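# Push the rolling drawer pedestal fully under the desk

## Task

Push the wheeled drawer unit fully beneath the desk so no part of it projects past the desk's front or sides, with its drawer faces toward the room and lined up parallel to the desk's front edge. The desk should stay roughly where it started, and the robot must not topple or be left leaning.

## Robot and tools

Robot: an omnidirectional wheeled base with a column about 1.7 m high. A carriage rides up the column (lift_m) and carries two six-joint arms, each with a five-finger hand. The arm bases sit about 0.57 m plus lift_m above the floor, and carriage parts hang about 0.15 m lower. Each hand point reaches up to 0.78 m from its shoulder but only about 0.4 m below the arm base. Parked arm: joints 1-6 = 0, 0.05, 0.05, 1.45, 0, 0; with both parked the robot is roughly 0.85 m wide and 0.65 m long. Cameras: carriage_camera (fixed, facing forward, tilted about 20 degrees down), left_wrist_camera and right_wrist_camera (on each wrist's little-finger side, aimed at the hand point).

Frames: base frame has its origin on the floor below the base centre, x forward, y left, z up, in metres; left_hand and right_hand readings are hand points in this frame (true hands often sit lower, especially at long reach). The odometry frame is the base frame as it was at scene start; base_odometry counts wheel rotation only, so slip shows as travel, and heading (rad, left positive, -3.142 to 3.142) can drift a degree or two.

Tool move: performs one action. Arguments:
- base: an object with exactly one key, each a relative offset from where the base last reported itself: translate_m (metres, forward +, -2 to 2), strafe_m (metres, left +, -2 to 2), rotate_rad (radians, counter-clockwise/left +, -6.3 to 6.3).
- joints: an object of absolute targets keyed by joint name, covering both arms in one object. lift_m 0 to 1 m. For each side (left_/right_): joint1_rad -2.617 to 3.054 (yaw about vertical, 0 ahead, + left); joint2_rad 0 to 3.141 (shoulder: 0 upper arm back and level, 1.57 vertical, 3.14 forward); joint3_rad 0 to 3.141 (elbow, 0 folded, 3.14 straight); joint4_rad -1.57 to 1.57 (wrist pitch, + lifts fingertips); joint5_rad -1.57 to 1.57 (wrist yaw, + swings fingertips to the right, opposite to joint 1); joint6_rad -2.094 to 2.094 (roll about the finger axis). Hand keys per side: hand_little, hand_ring, hand_middle, hand_index, hand_thumb_bend, hand_thumb_turn, each -1 (closed; for thumb_turn, across the palm) to +1 (open/straight; thumb beside palm); hand_force_limit -1 to 1 (stop force, about 0 to 10 N, 15 N for thumb motors); hand_speed -0.96 to 1 (full speed from +0.48). Those last two are settings, not motions.
- speeds: per-action top speeds: translate_m and strafe_m 0.02 to 0.5 m/s, rotate_rad 0.05 to 1.57 rad/s, lift_m 0.08 to 0.27 m/s (default 0.25); others default to their maximum.
- min_time_s: 0.1 to 8 s, shortest duration for arm motions; 2 or more gives straighter hand paths, very short values make arms lunge and overshoot.
- cameras: list drawn from carriage_camera, left_wrist_camera, right_wrist_camera, all; [] for none. Omitted: all only for an empty move.
- blocking: true/omitted waits until everything is still; false returns within about half a second while motion continues. A later move only overrides the parts it names.
A move with no action just reports state and images. Unknown keys make a call invalid; out-of-range numbers get it refused, and a refusal or an unrequested stop cancels the remaining move/wait/finished_scene calls in that reply.

Other tools: wait(seconds 0 to 10, cameras) reports state, returning early if running moves settle; stop(cameras) brakes all running motions (not instantly; the base coasts); zoom_image(camera, region [x0,y0,x1,y1] pixels, origin top-left, at most 504 by 504) enlarges part of the latest image; show_instructions shows reference pages; finished_scene(scene 1) ends the scene irreversibly, so the result must hold without the robot.

Result lines: "move" reads done or the most serious status word. base_status/joint_status per motion: moving, done (base: wheels turned the full amount even if slipping), off_target (came to rest short and may still push), contact_stop or time_out (unrequested stop, target dropped, holds in place; a move ends at about 14 s with time_out), not_followed (a self-collision check withheld arm targets), limit_stop_at_motor_heat. on_its_own lists uncommanded behaviour; "held at" is a target, not a reading. motor_effort is percent of maximum (bracket = peak in last action). Joint torques are N m, noisy and offset. Hand readings: <side>_hand_stopped_by gives six words (little, ring, middle, index, thumb_bend, thumb_turn): moving, target, force, stalled, fault; load_n values are fingertip forces, positive when pushed open. MOTOR HOT warns at 75 °C; at 100 °C an OVER-TEMPERATURE FAULT drops that arm for 30-60 s.

For this job: the pedestal rolls, so push it gently with slow drives (low translate_m/strafe_m speeds) using the base or low hands, keeping the carriage low for stability. A slow drive can shove loose furniture and still report done, so check images. Keep arms out of long stretched poses to avoid heating; park them when warned. Don't bump the desk hard or shift it, don't reverse under a table edge until the column strikes it, and back off about 0.2 m after a contact stop. Never let the arms collide or press on each other. Avoid sudden stops, loaded outstretched arms and high carriage, which can tip the robot; a lean shows in images and in hand z rising without commands.

Each tool is called after "Request:" in YAML: its name, and indented under it one key for each argument.

Reference images:

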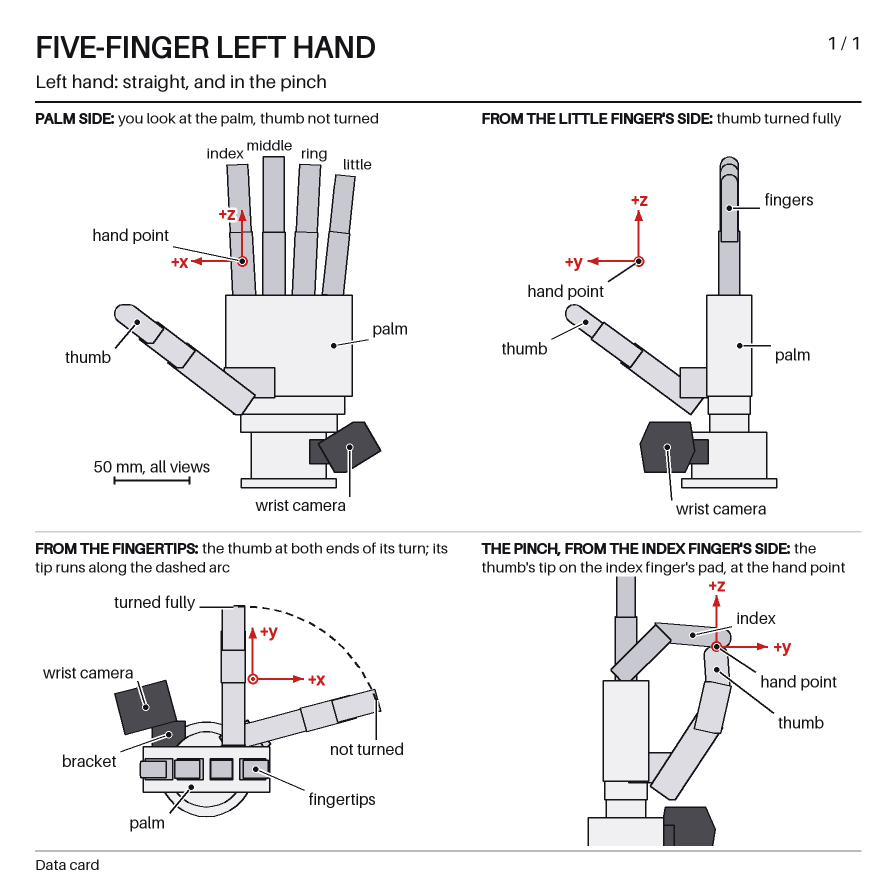

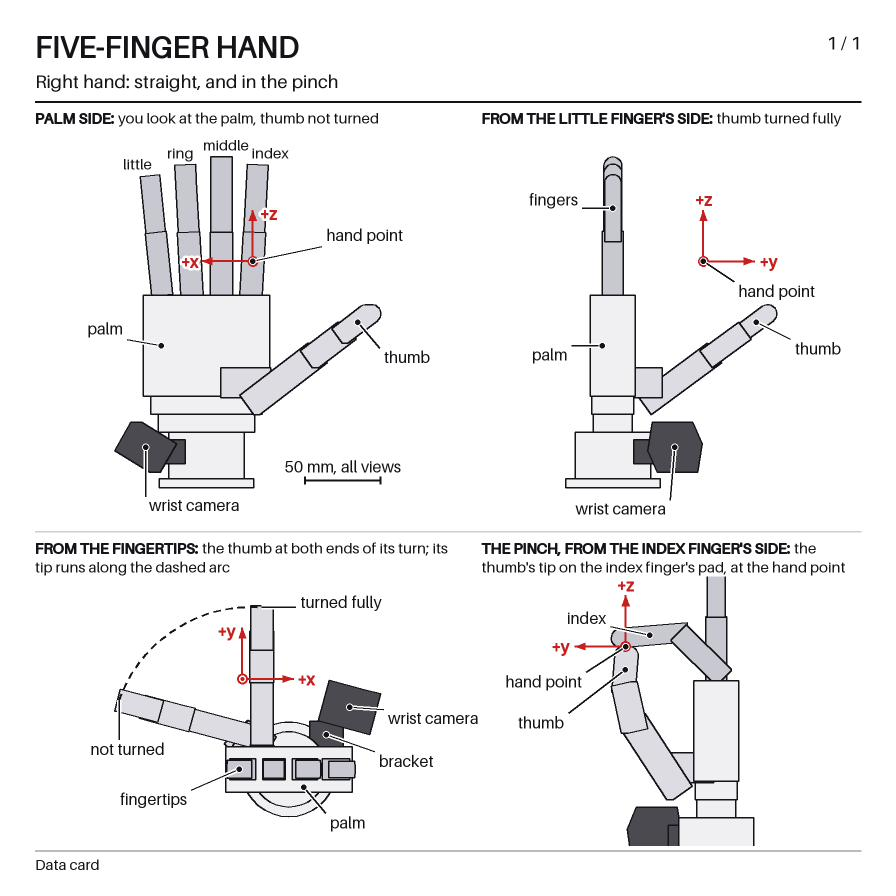

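## Session

Request:
move:

Scene clock: 0.00 s.
Joint torques (N m): no reading
base_odometry: x=+0.000 y=+0.000 heading=+0.000
base_status: not commanded
joint_positions: lift_m=+0.300 left_joint1_rad=-0.017 left_joint2_rad=+0.032 left_joint3_rad=+0.031 left_joint4_rad=+1.493 left_joint5_rad=+0.031 left_joint6_rad=+0.032 right_joint1_rad=+0.017 right_joint2_rad=+0.039 right_joint3_rad=+0.067 right_joint4_rad=+1.456 right_joint5_rad=-0.023 right_joint6_rad=+0.027 left_hand_little=+1.000 left_hand_ring=+1.000 left_hand_middle=+1.000 left_hand_index=+1.000 left_hand_thumb_turn=+1.000 left_hand_thumb_bend=+1.000 left_hand_force_limit=+0.000 left_hand_speed=-0.800 right_hand_little=+1.000 right_hand_ring=+1.000 right_hand_middle=+1.000 right_hand_index=+1.000 right_hand_thumb_turn=+1.000 right_hand_thumb_bend=+1.000 right_hand_force_limit=+0.000 right_hand_speed=-0.800
joint_status: not commanded
left_hand_stopped_by: target,target,target,target,target,target
right_hand_stopped_by: target,target,target,target,target,target
left_little_load_n: 0.0
left_ring_load_n: 0.0
left_middle_load_n: 0.0
left_index_load_n: 0.0
left_thumb_bend_load_n: 0.0
left_thumb_turn_load_n: 0.0
right_little_load_n: 0.0
right_ring_load_n: 0.0
right_middle_load_n: 0.0
right_index_load_n: 0.0
right_thumb_bend_load_n: 0.0
right_thumb_turn_load_n: 0.0
motor_effort: lift_m=+28 drive_wheels=+1
left_hand: x=+0.3065 y=+0.2795 z=+1.3052 quat_wxyz=(+0.711, -0.016, +0.040, -0.702) (m; base frame)
right_hand: x=+0.3048 y=-0.2776 z=+1.3138 quat_wxyz=(+0.722, -0.039, +0.023, -0.690) (m; base frame)
pictures: carriage_camera, left_wrist_camera, right_wrist_camera
Images, in order (width x height): carriage_camera 672x504, left_wrist_camera 672x504, right_wrist_camera 672x504.

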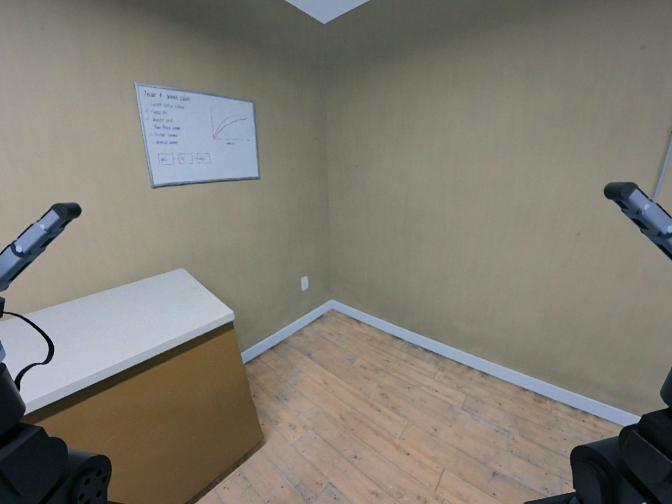

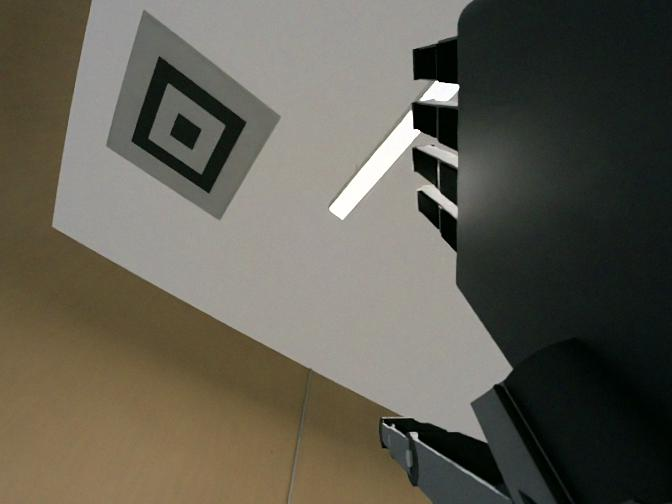

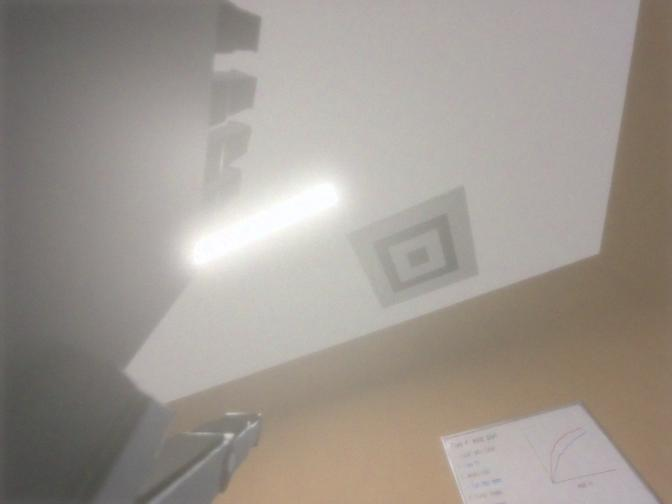

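Request:
move:
  base: {"rotate_rad": 0.9}
  cameras: ["carriage_camera"]

Request:
move:
  base: {"rotate_rad": 0.9}
  cameras: ["carriage_camera"]

Request:
move:
  base: {"rotate_rad": 0.9}
  cameras: ["carriage_camera"]

Request:
move:
  base: {"rotate_rad": 0.9}
  cameras: ["carriage_camera"]

Request:
move:
  base: {"rotate_rad": 0.9}
  cameras: ["carriage_camera"]

Request:
move:
  base: {"rotate_rad": 0.9}
  cameras: ["carriage_camera"]

Scene clock: 5.63 s.
Joint torques (N m): left_arm=[0.16 3.38 5.18 -0.16 -0.08 -0.02] | right_arm=[-0.38 3.06 5.41 -0.27 0.06 -0.03]
move: done
base_odometry: x=+0.000 y=+0.000 heading=+0.900
base_status: done
joint_positions: lift_m=+0.300 left_joint1_rad=-0.017 left_joint2_rad=+0.032 left_joint3_rad=+0.031 left_joint4_rad=+1.493 left_joint5_rad=+0.031 left_joint6_rad=+0.032 right_joint1_rad=+0.017 right_joint2_rad=+0.039 right_joint3_rad=+0.067 right_joint4_rad=+1.454 right_joint5_rad=-0.023 right_joint6_rad=+0.027 left_hand_little=+1.000 left_hand_ring=+1.000 left_hand_middle=+1.000 left_hand_index=+1.000 left_hand_thumb_turn=+1.000 left_hand_thumb_bend=+1.000 left_hand_force_limit=+0.000 left_hand_speed=-0.800 right_hand_little=+1.000 right_hand_ring=+1.000 right_hand_middle=+1.000 right_hand_index=+1.000 right_hand_thumb_turn=+1.000 right_hand_thumb_bend=+1.000 right_hand_force_limit=+0.000 right_hand_speed=-0.800
joint_status: not commanded
left_hand_stopped_by: target,target,target,target,target,target
right_hand_stopped_by: target,target,target,target,target,target
left_little_load_n: 0.0
left_ring_load_n: 0.0
left_middle_load_n: 0.0
left_index_load_n: 0.0
left_thumb_bend_load_n: 0.0
left_thumb_turn_load_n: 0.0
right_little_load_n: 0.0
right_ring_load_n: 0.0
right_middle_load_n: 0.0
right_index_load_n: -0.5
right_thumb_bend_load_n: 0.0
right_thumb_turn_load_n: 0.0
motor_effort: lift_m=+28(28) drive_wheels=+6(12)
left_hand: x=+0.3065 y=+0.2795 z=+1.3052 quat_wxyz=(+0.711, -0.016, +0.040, -0.702) (m; base frame)
right_hand: x=+0.3051 y=-0.2776 z=+1.3137 quat_wxyz=(+0.722, -0.039, +0.023, -0.690) (m; base frame)
pictures: carriage_camera
Images, in order (width x height): carriage_camera 672x504.

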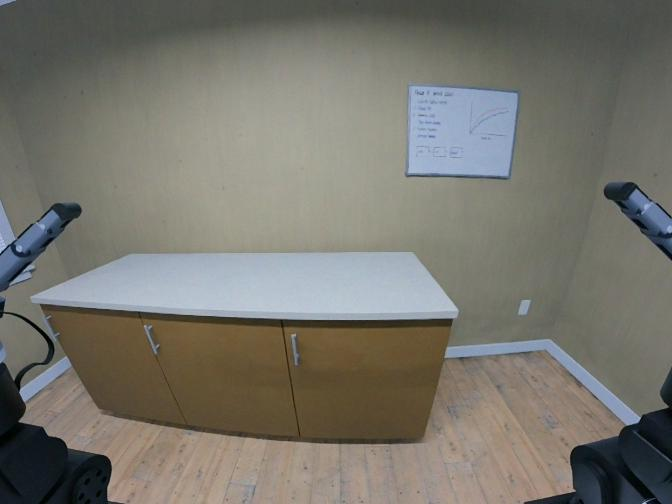

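Scene clock: 8.07 s.
Joint torques (N m): left_arm=[0.38 3.3 5.38 -0.12 -0.12 -0.03] | right_arm=[-0.13 2.97 5.27 -0.21 0.04 -0.03]
move: done
base_odometry: x=+0.000 y=+0.000 heading=+1.799
base_status: done
joint_positions: lift_m=+0.300 left_joint1_rad=-0.017 left_joint2_rad=+0.032 left_joint3_rad=+0.031 left_joint4_rad=+1.492 left_joint5_rad=+0.031 left_joint6_rad=+0.032 right_joint1_rad=+0.017 right_joint2_rad=+0.039 right_joint3_rad=+0.067 right_joint4_rad=+1.454 right_joint5_rad=-0.023 right_joint6_rad=+0.027 left_hand_little=+1.000 left_hand_ring=+1.000 left_hand_middle=+1.000 left_hand_index=+1.000 left_hand_thumb_turn=+1.000 left_hand_thumb_bend=+1.000 left_hand_force_limit=+0.000 left_hand_speed=-0.800 right_hand_little=+1.000 right_hand_ring=+1.000 right_hand_middle=+1.000 right_hand_index=+1.000 right_hand_thumb_turn=+1.000 right_hand_thumb_bend=+1.000 right_hand_force_limit=+0.000 right_hand_speed=-0.800
joint_status: not commanded
left_hand_stopped_by: target,target,target,target,target,target
right_hand_stopped_by: target,target,target,target,target,target
left_little_load_n: 0.0
left_ring_load_n: 0.0
left_middle_load_n: 0.0
left_index_load_n: 0.0
left_thumb_bend_load_n: 0.0
left_thumb_turn_load_n: 0.0
right_little_load_n: 0.0
right_ring_load_n: 0.0
right_middle_load_n: 0.0
right_index_load_n: 0.0
right_thumb_bend_load_n: 0.0
right_thumb_turn_load_n: 0.0
motor_effort: lift_m=+28(28) drive_wheels=+6(12)
left_hand: x=+0.3066 y=+0.2795 z=+1.3051 quat_wxyz=(+0.711, -0.016, +0.040, -0.702) (m; base frame)
right_hand: x=+0.3052 y=-0.2776 z=+1.3137 quat_wxyz=(+0.722, -0.039, +0.023, -0.690) (m; base frame)
pictures: carriage_camera
Images, in order (width x height): carriage_camera 672x504.

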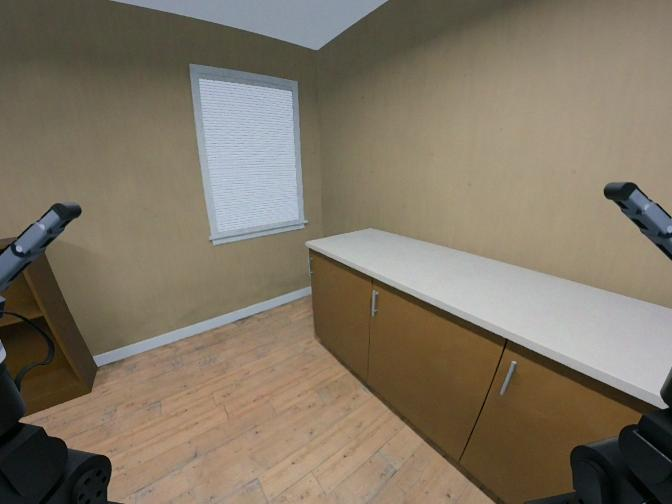

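Scene clock: 10.50 s.
Joint torques (N m): left_arm=[0.24 3.33 5.24 -0.19 -0.11 -0.06] | right_arm=[-0.13 3.08 5.42 -0.21 0.04 -0.06]
move: done
base_odometry: x=+0.000 y=+0.000 heading=+2.699
base_status: done
joint_positions: lift_m=+0.300 left_joint1_rad=-0.017 left_joint2_rad=+0.032 left_joint3_rad=+0.031 left_joint4_rad=+1.492 left_joint5_rad=+0.031 left_joint6_rad=+0.032 right_joint1_rad=+0.017 right_joint2_rad=+0.039 right_joint3_rad=+0.067 right_joint4_rad=+1.454 right_joint5_rad=-0.023 right_joint6_rad=+0.027 left_hand_little=+1.000 left_hand_ring=+1.000 left_hand_middle=+1.000 left_hand_index=+1.000 left_hand_thumb_turn=+1.000 left_hand_thumb_bend=+1.000 left_hand_force_limit=+0.000 left_hand_speed=-0.800 right_hand_little=+1.000 right_hand_ring=+1.000 right_hand_middle=+1.000 right_hand_index=+1.000 right_hand_thumb_turn=+1.000 right_hand_thumb_bend=+1.000 right_hand_force_limit=+0.000 right_hand_speed=-0.800
joint_status: not commanded
left_hand_stopped_by: target,target,target,target,target,target
right_hand_stopped_by: target,target,target,target,target,target
left_little_load_n: 0.0
left_ring_load_n: 0.0
left_middle_load_n: 0.0
left_index_load_n: -0.5
left_thumb_bend_load_n: 0.0
left_thumb_turn_load_n: 0.0
right_little_load_n: 0.0
right_ring_load_n: 0.0
right_middle_load_n: 0.0
right_index_load_n: 0.0
right_thumb_bend_load_n: 0.0
right_thumb_turn_load_n: 0.0
motor_effort: lift_m=+28(28) drive_wheels=+6(12)
left_hand: x=+0.3066 y=+0.2795 z=+1.3051 quat_wxyz=(+0.711, -0.016, +0.040, -0.702) (m; base frame)
right_hand: x=+0.3052 y=-0.2776 z=+1.3137 quat_wxyz=(+0.722, -0.039, +0.023, -0.690) (m; base frame)
pictures: carriage_camera
Images, in order (width x height): carriage_camera 672x504.

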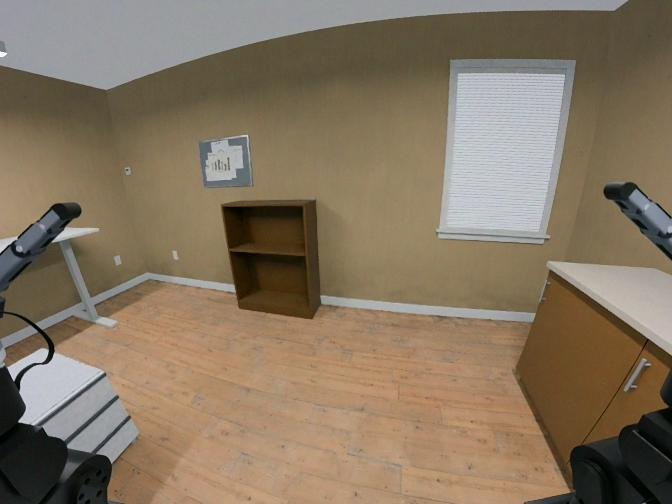

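Scene clock: 12.93 s.
Joint torques (N m): left_arm=[0.25 3.3 5.19 -0.2 -0.09 0] | right_arm=[-0.39 3.08 5.34 -0.21 0.05 -0.07]
move: done
base_odometry: x=+0.000 y=+0.000 heading=-2.685
base_status: done
joint_positions: lift_m=+0.300 left_joint1_rad=-0.017 left_joint2_rad=+0.032 left_joint3_rad=+0.031 left_joint4_rad=+1.492 left_joint5_rad=+0.031 left_joint6_rad=+0.032 right_joint1_rad=+0.017 right_joint2_rad=+0.039 right_joint3_rad=+0.067 right_joint4_rad=+1.454 right_joint5_rad=-0.023 right_joint6_rad=+0.027 left_hand_little=+1.000 left_hand_ring=+1.000 left_hand_middle=+1.000 left_hand_index=+1.000 left_hand_thumb_turn=+1.000 left_hand_thumb_bend=+1.000 left_hand_force_limit=+0.000 left_hand_speed=-0.800 right_hand_little=+1.000 right_hand_ring=+1.000 right_hand_middle=+1.000 right_hand_index=+1.000 right_hand_thumb_turn=+1.000 right_hand_thumb_bend=+1.000 right_hand_force_limit=+0.000 right_hand_speed=-0.800
joint_status: not commanded
left_hand_stopped_by: target,target,target,target,target,target
right_hand_stopped_by: target,target,target,target,target,target
left_little_load_n: 0.0
left_ring_load_n: 0.0
left_middle_load_n: 0.0
left_index_load_n: -0.5
left_thumb_bend_load_n: 0.0
left_thumb_turn_load_n: 0.0
right_little_load_n: 0.0
right_ring_load_n: 0.0
right_middle_load_n: 0.0
right_index_load_n: 0.0
right_thumb_bend_load_n: 0.0
right_thumb_turn_load_n: 0.0
motor_effort: lift_m=+28(28) drive_wheels=+6(12)
left_hand: x=+0.3066 y=+0.2795 z=+1.3051 quat_wxyz=(+0.711, -0.016, +0.040, -0.702) (m; base frame)
right_hand: x=+0.3052 y=-0.2776 z=+1.3137 quat_wxyz=(+0.722, -0.039, +0.023, -0.690) (m; base frame)
pictures: carriage_camera
Images, in order (width x height): carriage_camera 672x504.

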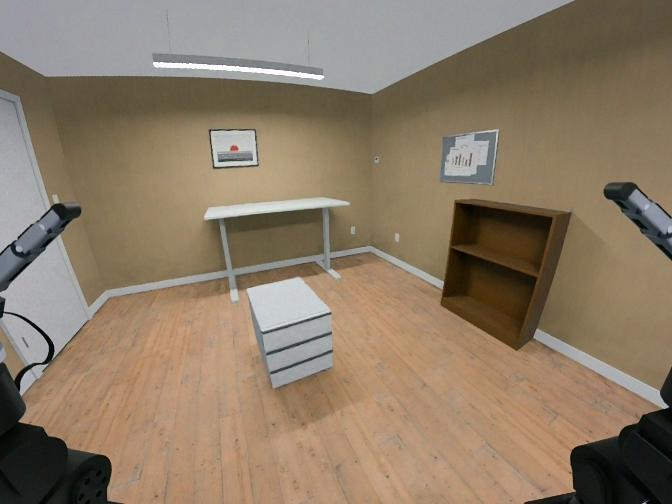

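Scene clock: 15.37 s.
Joint torques (N m): left_arm=[0.27 3.36 5.15 -0.11 -0.11 0.03] | right_arm=[-0.32 2.89 5.41 -0.27 0.05 -0.02]
move: done
base_odometry: x=+0.000 y=+0.000 heading=-1.785
base_status: done
joint_positions: lift_m=+0.300 left_joint1_rad=-0.017 left_joint2_rad=+0.032 left_joint3_rad=+0.031 left_joint4_rad=+1.492 left_joint5_rad=+0.031 left_joint6_rad=+0.032 right_joint1_rad=+0.017 right_joint2_rad=+0.039 right_joint3_rad=+0.067 right_joint4_rad=+1.454 right_joint5_rad=-0.023 right_joint6_rad=+0.027 left_hand_little=+1.000 left_hand_ring=+1.000 left_hand_middle=+1.000 left_hand_index=+1.000 left_hand_thumb_turn=+1.000 left_hand_thumb_bend=+1.000 left_hand_force_limit=+0.000 left_hand_speed=-0.800 right_hand_little=+1.000 right_hand_ring=+1.000 right_hand_middle=+1.000 right_hand_index=+1.000 right_hand_thumb_turn=+1.000 right_hand_thumb_bend=+1.000 right_hand_force_limit=+0.000 right_hand_speed=-0.800
joint_status: not commanded
left_hand_stopped_by: target,target,target,target,target,target
right_hand_stopped_by: target,target,target,target,target,target
left_little_load_n: 0.0
left_ring_load_n: 0.0
left_middle_load_n: 0.0
left_index_load_n: 0.0
left_thumb_bend_load_n: 0.0
left_thumb_turn_load_n: 0.0
right_little_load_n: 0.0
right_ring_load_n: 0.0
right_middle_load_n: 0.0
right_index_load_n: 0.0
right_thumb_bend_load_n: 0.0
right_thumb_turn_load_n: 0.0
motor_effort: lift_m=+28(28) drive_wheels=+6(12)
left_hand: x=+0.3066 y=+0.2795 z=+1.3051 quat_wxyz=(+0.711, -0.016, +0.040, -0.702) (m; base frame)
right_hand: x=+0.3052 y=-0.2776 z=+1.3137 quat_wxyz=(+0.722, -0.039, +0.023, -0.690) (m; base frame)
pictures: carriage_camera
Images, in order (width x height): carriage_camera 672x504.

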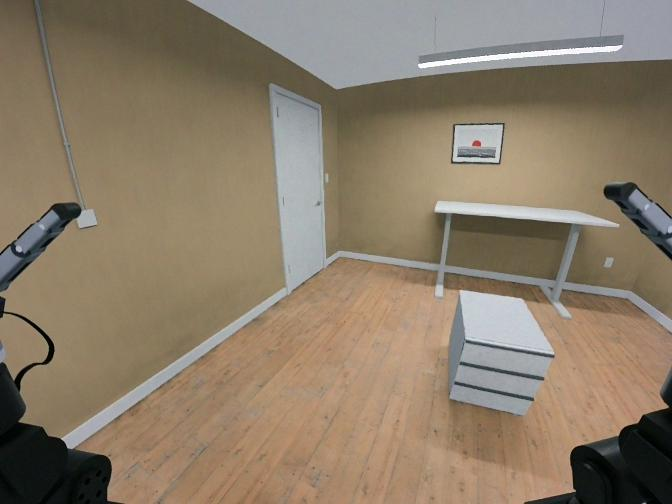

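Scene clock: 17.80 s.
Joint torques (N m): left_arm=[0.23 3.54 5.3 -0.18 -0.11 -0.07] | right_arm=[-0.34 3.14 5.29 -0.2 0.1 -0.05]
move: done
base_odometry: x=+0.000 y=+0.000 heading=-0.885
base_status: done
joint_positions: lift_m=+0.300 left_joint1_rad=-0.017 left_joint2_rad=+0.032 left_joint3_rad=+0.031 left_joint4_rad=+1.492 left_joint5_rad=+0.031 left_joint6_rad=+0.032 right_joint1_rad=+0.017 right_joint2_rad=+0.039 right_joint3_rad=+0.067 right_joint4_rad=+1.454 right_joint5_rad=-0.023 right_joint6_rad=+0.027 left_hand_little=+1.000 left_hand_ring=+1.000 left_hand_middle=+1.000 left_hand_index=+1.000 left_hand_thumb_turn=+1.000 left_hand_thumb_bend=+1.000 left_hand_force_limit=+0.000 left_hand_speed=-0.800 right_hand_little=+1.000 right_hand_ring=+1.000 right_hand_middle=+1.000 right_hand_index=+1.000 right_hand_thumb_turn=+1.000 right_hand_thumb_bend=+1.000 right_hand_force_limit=+0.000 right_hand_speed=-0.800
joint_status: not commanded
left_hand_stopped_by: target,target,target,target,target,target
right_hand_stopped_by: target,target,target,target,target,target
left_little_load_n: 0.0
left_ring_load_n: 0.0
left_middle_load_n: 0.0
left_index_load_n: 0.0
left_thumb_bend_load_n: 0.0
left_thumb_turn_load_n: 0.0
right_little_load_n: 0.0
right_ring_load_n: 0.0
right_middle_load_n: 0.0
right_index_load_n: 0.0
right_thumb_bend_load_n: 0.5
right_thumb_turn_load_n: 0.0
motor_effort: lift_m=+28(28) drive_wheels=+6(12)
left_hand: x=+0.3066 y=+0.2795 z=+1.3051 quat_wxyz=(+0.711, -0.016, +0.040, -0.702) (m; base frame)
right_hand: x=+0.3052 y=-0.2776 z=+1.3137 quat_wxyz=(+0.722, -0.039, +0.023, -0.690) (m; base frame)
pictures: carriage_camera
Images, in order (width x height): carriage_camera 672x504.

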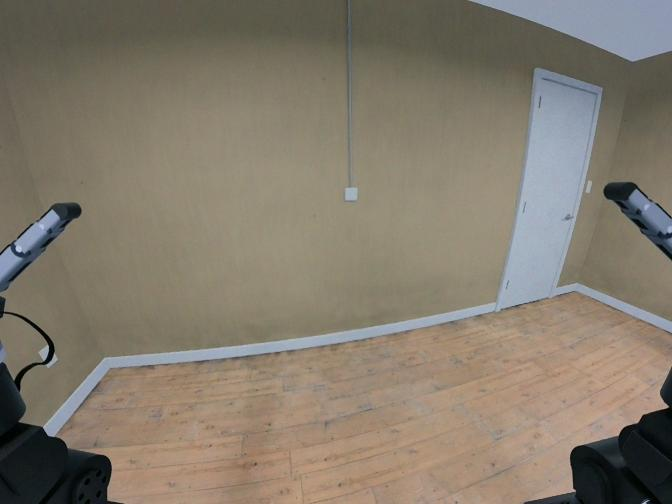

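Request:
move:
  base: {"rotate_rad": -1.45}
  cameras: ["carriage_camera"]

Request:
zoom_image:
  camera: "carriage_camera"
  region: [250, 170, 500, 357]

Request:
zoom_image:
  camera: "carriage_camera"
  region: [250, 250, 470, 415]

Scene clock: 23.50 s.
Joint torques (N m): left_arm=[0.27 3.51 5.39 -0.13 -0.11 -0.03] | right_arm=[-0.24 3.1 5.48 -0.18 0.07 -0.01]
move: done
base_odometry: x=+0.000 y=+0.000 heading=-2.335
base_status: done
joint_positions: lift_m=+0.300 left_joint1_rad=-0.017 left_joint2_rad=+0.032 left_joint3_rad=+0.031 left_joint4_rad=+1.491 left_joint5_rad=+0.031 left_joint6_rad=+0.032 right_joint1_rad=+0.017 right_joint2_rad=+0.039 right_joint3_rad=+0.067 right_joint4_rad=+1.452 right_joint5_rad=-0.023 right_joint6_rad=+0.027 left_hand_little=+1.000 left_hand_ring=+1.000 left_hand_middle=+1.000 left_hand_index=+1.000 left_hand_thumb_turn=+1.000 left_hand_thumb_bend=+1.000 left_hand_force_limit=+0.000 left_hand_speed=-0.800 right_hand_little=+1.000 right_hand_ring=+1.000 right_hand_middle=+1.000 right_hand_index=+1.000 right_hand_thumb_turn=+1.000 right_hand_thumb_bend=+1.000 right_hand_force_limit=+0.000 right_hand_speed=-0.800
joint_status: not commanded
left_hand_stopped_by: target,target,target,target,target,target
right_hand_stopped_by: target,target,target,target,target,target
left_little_load_n: 0.0
left_ring_load_n: 0.0
left_middle_load_n: 0.0
left_index_load_n: 0.0
left_thumb_bend_load_n: 0.0
left_thumb_turn_load_n: 0.0
right_little_load_n: 0.0
right_ring_load_n: 0.0
right_middle_load_n: 0.0
right_index_load_n: 0.0
right_thumb_bend_load_n: 0.0
right_thumb_turn_load_n: 0.0
motor_effort: lift_m=+28(28) drive_wheels=+7(13)
left_hand: x=+0.3070 y=+0.2795 z=+1.3050 quat_wxyz=(+0.711, -0.017, +0.040, -0.702) (m; base frame)
right_hand: x=+0.3057 y=-0.2776 z=+1.3135 quat_wxyz=(+0.722, -0.040, +0.024, -0.690) (m; base frame)
pictures: carriage_camera
Images, in order (width x height): carriage_camera 672x504.

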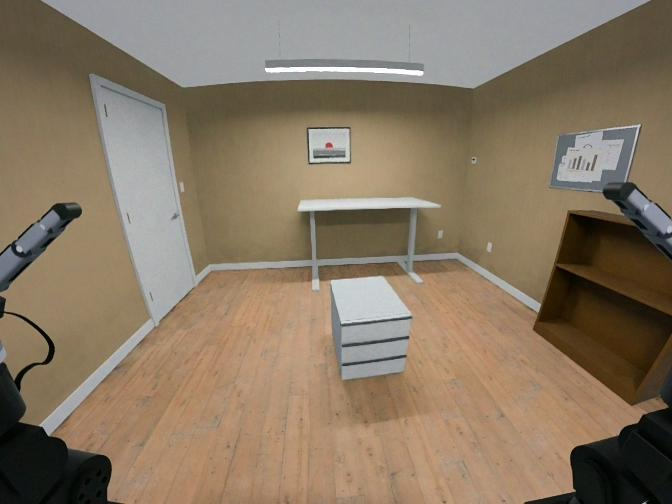

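Scaled by 2.016 from the camera's 672x504 image, which has a finer 960x720 frame.

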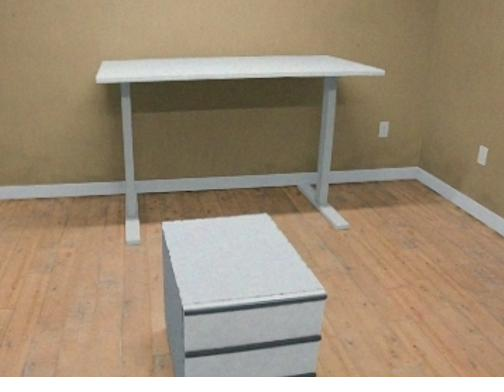

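Scaled by 2.291 from the camera's 672x504 image, which has a finer 960x720 frame.

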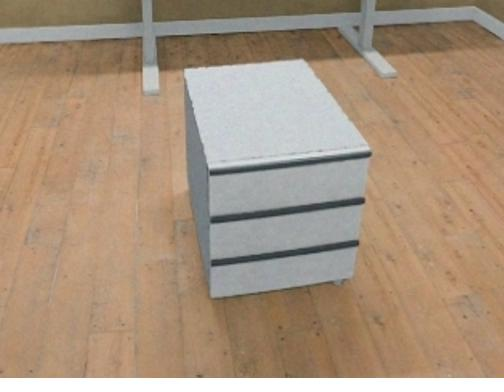

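Request:
move:
  base: {"rotate_rad": 0.105}
  cameras: ["carriage_camera"]

Request:
zoom_image:
  camera: "carriage_camera"
  region: [220, 170, 500, 380]

Request:
zoom_image:
  camera: "carriage_camera"
  region: [310, 190, 480, 300]

Scene clock: 50.17 s.
Joint torques (N m): left_arm=[0.25 3.26 5.23 -0.11 -0.12 -0.02] | right_arm=[-0.24 2.88 5.35 -0.19 0.08 -0.05]
move: done
base_odometry: x=+0.000 y=+0.000 heading=-2.230
base_status: done
joint_positions: lift_m=+0.300 left_joint1_rad=-0.017 left_joint2_rad=+0.032 left_joint3_rad=+0.031 left_joint4_rad=+1.491 left_joint5_rad=+0.031 left_joint6_rad=+0.032 right_joint1_rad=+0.017 right_joint2_rad=+0.039 right_joint3_rad=+0.067 right_joint4_rad=+1.453 right_joint5_rad=-0.023 right_joint6_rad=+0.027 left_hand_little=+1.000 left_hand_ring=+1.000 left_hand_middle=+1.000 left_hand_index=+1.000 left_hand_thumb_turn=+1.000 left_hand_thumb_bend=+1.000 left_hand_force_limit=+0.000 left_hand_speed=-0.800 right_hand_little=+1.000 right_hand_ring=+1.000 right_hand_middle=+1.000 right_hand_index=+1.000 right_hand_thumb_turn=+1.000 right_hand_thumb_bend=+1.000 right_hand_force_limit=+0.000 right_hand_speed=-0.800
joint_status: not commanded
left_hand_stopped_by: target,target,target,target,target,target
right_hand_stopped_by: target,target,target,target,target,target
left_little_load_n: 0.0
left_ring_load_n: 0.0
left_middle_load_n: 0.0
left_index_load_n: 0.0
left_thumb_bend_load_n: 0.0
left_thumb_turn_load_n: 0.0
right_little_load_n: 0.0
right_ring_load_n: 0.0
right_middle_load_n: -0.5
right_index_load_n: 0.0
right_thumb_bend_load_n: 0.0
right_thumb_turn_load_n: 0.0
motor_effort: lift_m=+28(28) drive_wheels=-2(3)
left_hand: x=+0.3069 y=+0.2795 z=+1.3051 quat_wxyz=(+0.711, -0.017, +0.040, -0.702) (m; base frame)
right_hand: x=+0.3056 y=-0.2776 z=+1.3136 quat_wxyz=(+0.722, -0.040, +0.024, -0.690) (m; base frame)
pictures: carriage_camera
Images, in order (width x height): carriage_camera 672x504.

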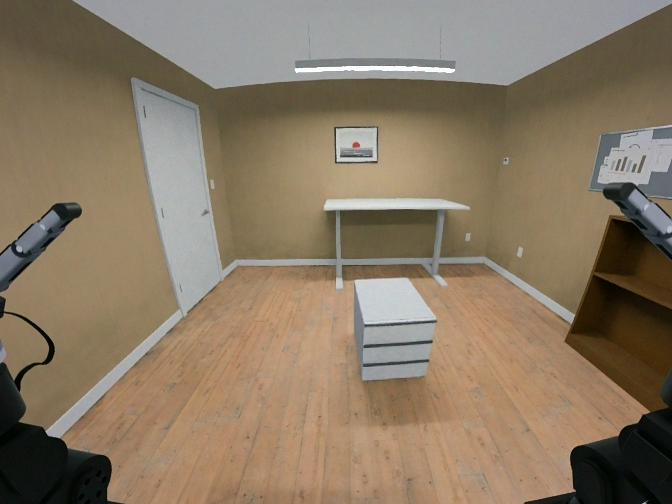

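Scaled by 1.800 from the camera's 672x504 image, which has a finer 960x720 frame.

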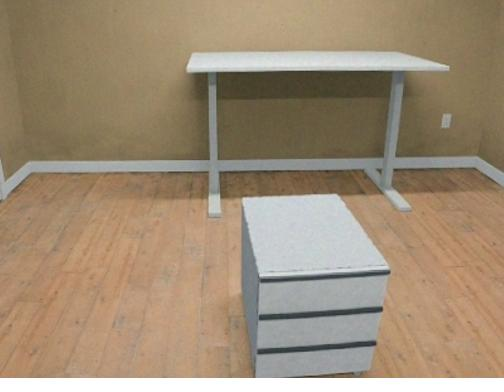

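Scaled by 2.965 from the camera's 672x504 image, which has a finer 960x720 frame.

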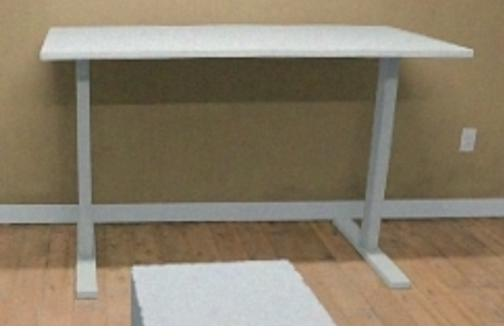

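Request:
move:
  base: {"strafe_m": 0.5}
  cameras: ["carriage_camera"]

Request:
move:
  base: {"translate_m": 0.5}
  cameras: ["carriage_camera"]

Scene clock: 76.13 s.
Joint torques (N m): left_arm=[0.24 3.37 5.37 -0.16 -0.07 0] | right_arm=[-0.13 3.02 5.37 -0.2 0.06 -0.08]
move: done
base_odometry: x=+0.395 y=-0.307 heading=-2.231
base_status: done
joint_positions: lift_m=+0.300 left_joint1_rad=-0.018 left_joint2_rad=+0.032 left_joint3_rad=+0.031 left_joint4_rad=+1.491 left_joint5_rad=+0.031 left_joint6_rad=+0.032 right_joint1_rad=+0.017 right_joint2_rad=+0.039 right_joint3_rad=+0.067 right_joint4_rad=+1.453 right_joint5_rad=-0.023 right_joint6_rad=+0.027 left_hand_little=+1.000 left_hand_ring=+1.000 left_hand_middle=+1.000 left_hand_index=+1.000 left_hand_thumb_turn=+1.000 left_hand_thumb_bend=+1.000 left_hand_force_limit=+0.000 left_hand_speed=-0.800 right_hand_little=+1.000 right_hand_ring=+1.000 right_hand_middle=+1.000 right_hand_index=+1.000 right_hand_thumb_turn=+1.000 right_hand_thumb_bend=+1.000 right_hand_force_limit=+0.000 right_hand_speed=-0.800
joint_status: not commanded
left_hand_stopped_by: target,target,target,target,target,target
right_hand_stopped_by: target,target,target,target,target,target
left_little_load_n: 0.0
left_ring_load_n: 0.0
left_middle_load_n: 0.0
left_index_load_n: 0.0
left_thumb_bend_load_n: 0.0
left_thumb_turn_load_n: -0.5
right_little_load_n: 0.0
right_ring_load_n: 0.0
right_middle_load_n: 0.0
right_index_load_n: 0.0
right_thumb_bend_load_n: 0.0
right_thumb_turn_load_n: 0.0
motor_effort: lift_m=+28(28) drive_wheels=-3(15)
left_hand: x=+0.3069 y=+0.2795 z=+1.3051 quat_wxyz=(+0.711, -0.017, +0.040, -0.702) (m; base frame)
right_hand: x=+0.3057 y=-0.2776 z=+1.3136 quat_wxyz=(+0.722, -0.040, +0.024, -0.690) (m; base frame)
pictures: carriage_camera
Images, in order (width x height): carriage_camera 672x504.

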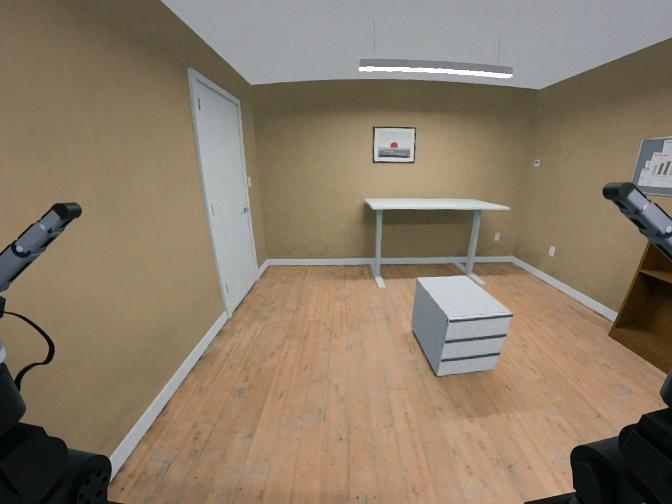

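Scene clock: 79.27 s.
Joint torques (N m): left_arm=[0.39 3.15 5.11 -0.11 -0.08 -0.03] | right_arm=[-0.13 3.08 5.45 -0.16 0.02 -0.04]
move: done
base_odometry: x=+0.088 y=-0.702 heading=-2.231
base_status: done
joint_positions: lift_m=+0.300 left_joint1_rad=-0.018 left_joint2_rad=+0.032 left_joint3_rad=+0.031 left_joint4_rad=+1.489 left_joint5_rad=+0.031 left_joint6_rad=+0.032 right_joint1_rad=+0.017 right_joint2_rad=+0.039 right_joint3_rad=+0.067 right_joint4_rad=+1.453 right_joint5_rad=-0.023 right_joint6_rad=+0.027 left_hand_little=+1.000 left_hand_ring=+1.000 left_hand_middle=+1.000 left_hand_index=+1.000 left_hand_thumb_turn=+1.000 left_hand_thumb_bend=+1.000 left_hand_force_limit=+0.000 left_hand_speed=-0.800 right_hand_little=+1.000 right_hand_ring=+1.000 right_hand_middle=+1.000 right_hand_index=+1.000 right_hand_thumb_turn=+1.000 right_hand_thumb_bend=+1.000 right_hand_force_limit=+0.000 right_hand_speed=-0.800
joint_status: not commanded
left_hand_stopped_by: target,target,target,target,target,target
right_hand_stopped_by: target,target,target,target,target,target
left_little_load_n: 0.0
left_ring_load_n: 0.0
left_middle_load_n: 0.0
left_index_load_n: 0.0
left_thumb_bend_load_n: 0.0
left_thumb_turn_load_n: 0.0
right_little_load_n: 0.0
right_ring_load_n: 0.0
right_middle_load_n: 0.0
right_index_load_n: 0.0
right_thumb_bend_load_n: 0.5
right_thumb_turn_load_n: 0.0
motor_effort: lift_m=+28(28) drive_wheels=-1(11)
left_hand: x=+0.3074 y=+0.2795 z=+1.3049 quat_wxyz=(+0.711, -0.017, +0.041, -0.702) (m; base frame)
right_hand: x=+0.3055 y=-0.2776 z=+1.3136 quat_wxyz=(+0.722, -0.040, +0.024, -0.690) (m; base frame)
pictures: carriage_camera
Images, in order (width x height): carriage_camera 672x504.

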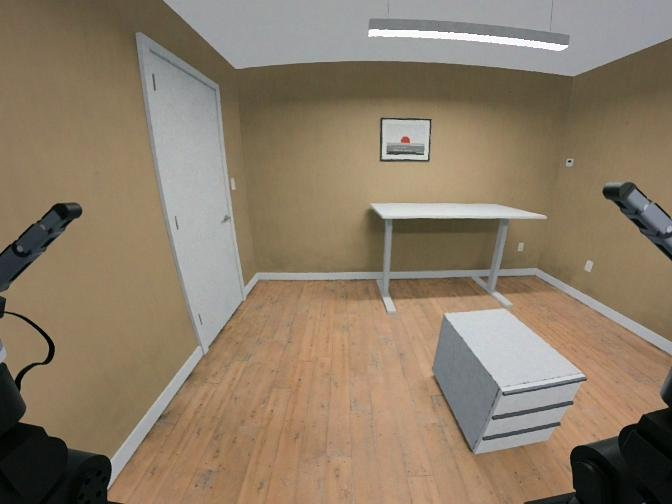

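Request:
zoom_image:
  camera: "carriage_camera"
  region: [340, 180, 580, 360]

Request:
zoom_image:
  camera: "carriage_camera"
  region: [400, 290, 600, 460]

Scaled by 2.100 from the camera's 672x504 image, which has a finer 960x720 frame.

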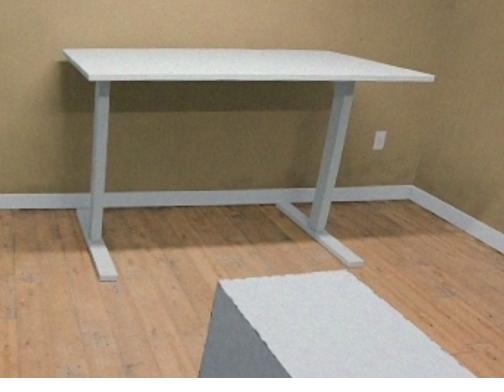

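Scaled by 2.520 from the camera's 672x504 image, which has a finer 960x720 frame.

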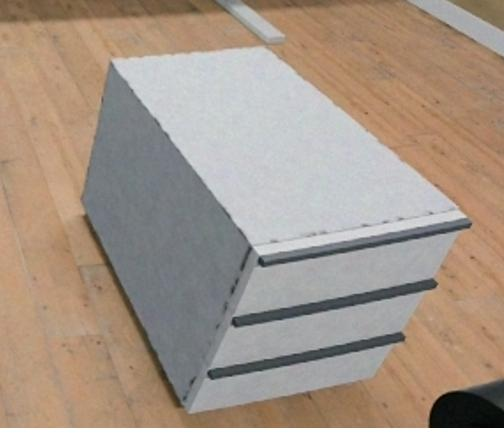

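Request:
move:
  base: {"translate_m": 1.15}
  cameras: ["carriage_camera"]

Request:
move:
  base: {"rotate_rad": -1.57}
  cameras: ["carriage_camera"]

Scene clock: 100.57 s.
Joint torques (N m): left_arm=[0.24 3.25 5.16 -0.23 -0.09 -0.06] | right_arm=[-0.27 2.88 5.42 -0.23 0.04 -0.05]
move: done
base_odometry: x=-0.616 y=-1.611 heading=-2.230
base_status: done
joint_positions: lift_m=+0.300 left_joint1_rad=-0.018 left_joint2_rad=+0.032 left_joint3_rad=+0.031 left_joint4_rad=+1.490 left_joint5_rad=+0.031 left_joint6_rad=+0.032 right_joint1_rad=+0.017 right_joint2_rad=+0.039 right_joint3_rad=+0.067 right_joint4_rad=+1.454 right_joint5_rad=-0.023 right_joint6_rad=+0.027 left_hand_little=+1.000 left_hand_ring=+1.000 left_hand_middle=+1.000 left_hand_index=+1.000 left_hand_thumb_turn=+1.000 left_hand_thumb_bend=+1.000 left_hand_force_limit=+0.000 left_hand_speed=-0.800 right_hand_little=+1.000 right_hand_ring=+1.000 right_hand_middle=+1.000 right_hand_index=+1.000 right_hand_thumb_turn=+1.000 right_hand_thumb_bend=+1.000 right_hand_force_limit=+0.000 right_hand_speed=-0.800
joint_status: not commanded
left_hand_stopped_by: target,target,target,target,target,target
right_hand_stopped_by: target,target,target,target,target,target
left_little_load_n: 0.0
left_ring_load_n: 0.0
left_middle_load_n: 0.0
left_index_load_n: 0.0
left_thumb_bend_load_n: 0.0
left_thumb_turn_load_n: 0.0
right_little_load_n: 0.0
right_ring_load_n: 0.0
right_middle_load_n: 0.0
right_index_load_n: 0.0
right_thumb_bend_load_n: 0.0
right_thumb_turn_load_n: 0.0
motor_effort: lift_m=+28(28) drive_wheels=-1(14)
left_hand: x=+0.3071 y=+0.2795 z=+1.3050 quat_wxyz=(+0.711, -0.017, +0.040, -0.702) (m; base frame)
right_hand: x=+0.3053 y=-0.2776 z=+1.3137 quat_wxyz=(+0.722, -0.039, +0.023, -0.690) (m; base frame)
pictures: carriage_camera
Images, in order (width x height): carriage_camera 672x504.

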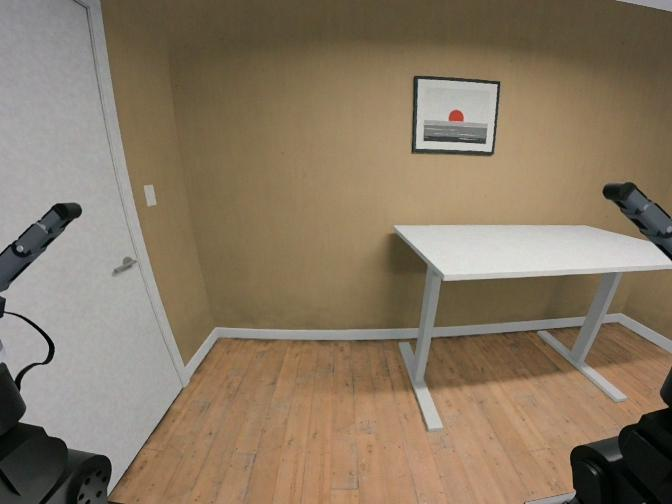

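Scene clock: 103.67 s.
Joint torques (N m): left_arm=[0.12 3.32 5.29 -0.13 -0.11 0.03] | right_arm=[-0.23 3.11 5.53 -0.21 0.05 -0.04]
move: done
base_odometry: x=-0.616 y=-1.611 heading=+2.483
base_status: done
joint_positions: lift_m=+0.300 left_joint1_rad=-0.018 left_joint2_rad=+0.032 left_joint3_rad=+0.031 left_joint4_rad=+1.490 left_joint5_rad=+0.031 left_joint6_rad=+0.032 right_joint1_rad=+0.017 right_joint2_rad=+0.039 right_joint3_rad=+0.067 right_joint4_rad=+1.454 right_joint5_rad=-0.023 right_joint6_rad=+0.027 left_hand_little=+1.000 left_hand_ring=+1.000 left_hand_middle=+1.000 left_hand_index=+1.000 left_hand_thumb_turn=+1.000 left_hand_thumb_bend=+1.000 left_hand_force_limit=+0.000 left_hand_speed=-0.800 right_hand_little=+1.000 right_hand_ring=+1.000 right_hand_middle=+1.000 right_hand_index=+1.000 right_hand_thumb_turn=+1.000 right_hand_thumb_bend=+1.000 right_hand_force_limit=+0.000 right_hand_speed=-0.800
joint_status: not commanded
left_hand_stopped_by: target,target,target,target,target,target
right_hand_stopped_by: target,target,target,target,target,target
left_little_load_n: 0.0
left_ring_load_n: 0.0
left_middle_load_n: 0.0
left_index_load_n: 0.0
left_thumb_bend_load_n: 0.0
left_thumb_turn_load_n: 0.0
right_little_load_n: 0.0
right_ring_load_n: 0.0
right_middle_load_n: 0.0
right_index_load_n: 0.0
right_thumb_bend_load_n: 0.0
right_thumb_turn_load_n: -0.5
motor_effort: lift_m=+28(28) drive_wheels=+7(12)
left_hand: x=+0.3073 y=+0.2795 z=+1.3049 quat_wxyz=(+0.711, -0.017, +0.041, -0.702) (m; base frame)
right_hand: x=+0.3053 y=-0.2776 z=+1.3137 quat_wxyz=(+0.722, -0.039, +0.023, -0.690) (m; base frame)
pictures: carriage_camera
Images, in order (width x height): carriage_camera 672x504.

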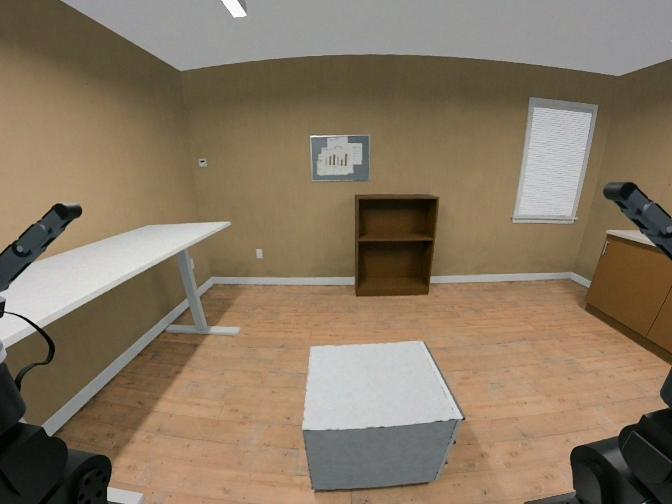

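Request:
move:
  base: {"strafe_m": -0.16}
  cameras: ["carriage_camera"]

Request:
move:
  base: {"translate_m": 0.25}
  speeds: {"translate_m": 0.15}
  cameras: ["carriage_camera"]

Scene clock: 115.37 s.
Joint torques (N m): left_arm=[0.36 3.34 5.38 -0.15 -0.12 -0.08] | right_arm=[-0.34 3.02 5.37 -0.25 0.06 -0.03]
move: done
base_odometry: x=-0.518 y=-1.485 heading=+2.482
base_status: done
joint_positions: lift_m=+0.300 left_joint1_rad=-0.017 left_joint2_rad=+0.032 left_joint3_rad=+0.031 left_joint4_rad=+1.490 left_joint5_rad=+0.031 left_joint6_rad=+0.032 right_joint1_rad=+0.017 right_joint2_rad=+0.039 right_joint3_rad=+0.067 right_joint4_rad=+1.454 right_joint5_rad=-0.023 right_joint6_rad=+0.027 left_hand_little=+1.000 left_hand_ring=+1.000 left_hand_middle=+1.000 left_hand_index=+1.000 left_hand_thumb_turn=+1.000 left_hand_thumb_bend=+1.000 left_hand_force_limit=+0.000 left_hand_speed=-0.800 right_hand_little=+1.000 right_hand_ring=+1.000 right_hand_middle=+1.000 right_hand_index=+1.000 right_hand_thumb_turn=+1.000 right_hand_thumb_bend=+1.000 right_hand_force_limit=+0.000 right_hand_speed=-0.800
joint_status: not commanded
left_hand_stopped_by: target,target,target,target,target,target
right_hand_stopped_by: target,target,target,target,target,target
left_little_load_n: 0.0
left_ring_load_n: 0.0
left_middle_load_n: 0.0
left_index_load_n: 0.0
left_thumb_bend_load_n: 0.0
left_thumb_turn_load_n: 0.0
right_little_load_n: -0.5
right_ring_load_n: 0.0
right_middle_load_n: 0.0
right_index_load_n: 0.0
right_thumb_bend_load_n: 0.0
right_thumb_turn_load_n: 0.0
motor_effort: lift_m=+28(28) drive_wheels=-3(13)
left_hand: x=+0.3073 y=+0.2795 z=+1.3049 quat_wxyz=(+0.711, -0.017, +0.041, -0.702) (m; base frame)
right_hand: x=+0.3052 y=-0.2776 z=+1.3137 quat_wxyz=(+0.722, -0.039, +0.023, -0.690) (m; base frame)
pictures: carriage_camera
Images, in order (width x height): carriage_camera 672x504.

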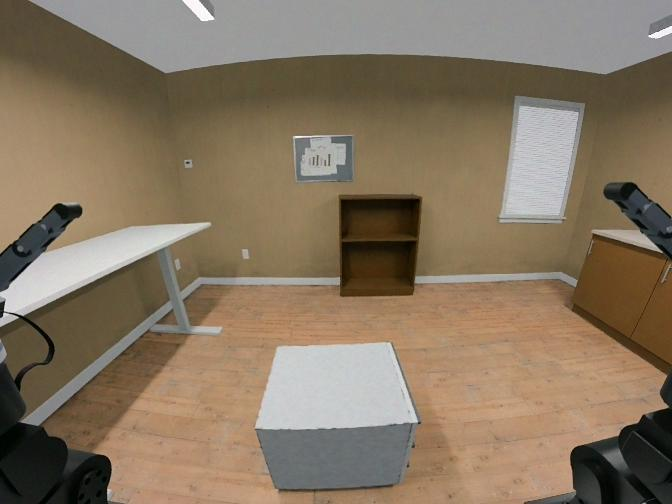

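Scene clock: 117.93 s.
Joint torques (N m): left_arm=[0.12 3.34 5.23 -0.16 -0.1 -0.07] | right_arm=[-0.13 3.06 5.42 -0.21 0.03 -0.04]
move: done
base_odometry: x=-0.715 y=-1.332 heading=+2.482
base_status: done
joint_positions: lift_m=+0.300 left_joint1_rad=-0.017 left_joint2_rad=+0.032 left_joint3_rad=+0.031 left_joint4_rad=+1.490 left_joint5_rad=+0.031 left_joint6_rad=+0.032 right_joint1_rad=+0.017 right_joint2_rad=+0.039 right_joint3_rad=+0.067 right_joint4_rad=+1.455 right_joint5_rad=-0.023 right_joint6_rad=+0.027 left_hand_little=+1.000 left_hand_ring=+1.000 left_hand_middle=+1.000 left_hand_index=+1.000 left_hand_thumb_turn=+1.000 left_hand_thumb_bend=+1.000 left_hand_force_limit=+0.000 left_hand_speed=-0.800 right_hand_little=+1.000 right_hand_ring=+1.000 right_hand_middle=+1.000 right_hand_index=+1.000 right_hand_thumb_turn=+1.000 right_hand_thumb_bend=+1.000 right_hand_force_limit=+0.000 right_hand_speed=-0.800
joint_status: not commanded
left_hand_stopped_by: target,target,target,target,target,target
right_hand_stopped_by: target,target,target,target,target,target
left_little_load_n: 0.0
left_ring_load_n: 0.0
left_middle_load_n: 0.0
left_index_load_n: 0.0
left_thumb_bend_load_n: 0.0
left_thumb_turn_load_n: -0.5
right_little_load_n: 0.0
right_ring_load_n: 0.0
right_middle_load_n: 0.0
right_index_load_n: 0.0
right_thumb_bend_load_n: 0.0
right_thumb_turn_load_n: 0.0
motor_effort: lift_m=+28(28) drive_wheels=-1(10)
left_hand: x=+0.3071 y=+0.2795 z=+1.3050 quat_wxyz=(+0.711, -0.017, +0.040, -0.702) (m; base frame)
right_hand: x=+0.3050 y=-0.2776 z=+1.3138 quat_wxyz=(+0.722, -0.039, +0.023, -0.690) (m; base frame)
pictures: carriage_camera
Images, in order (width x height): carriage_camera 672x504.

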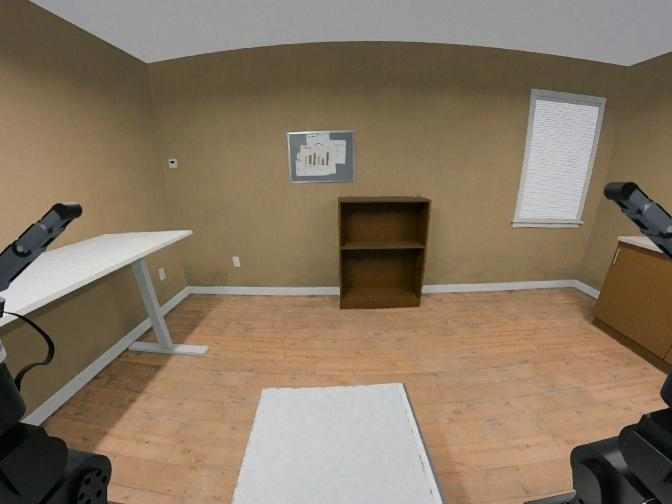

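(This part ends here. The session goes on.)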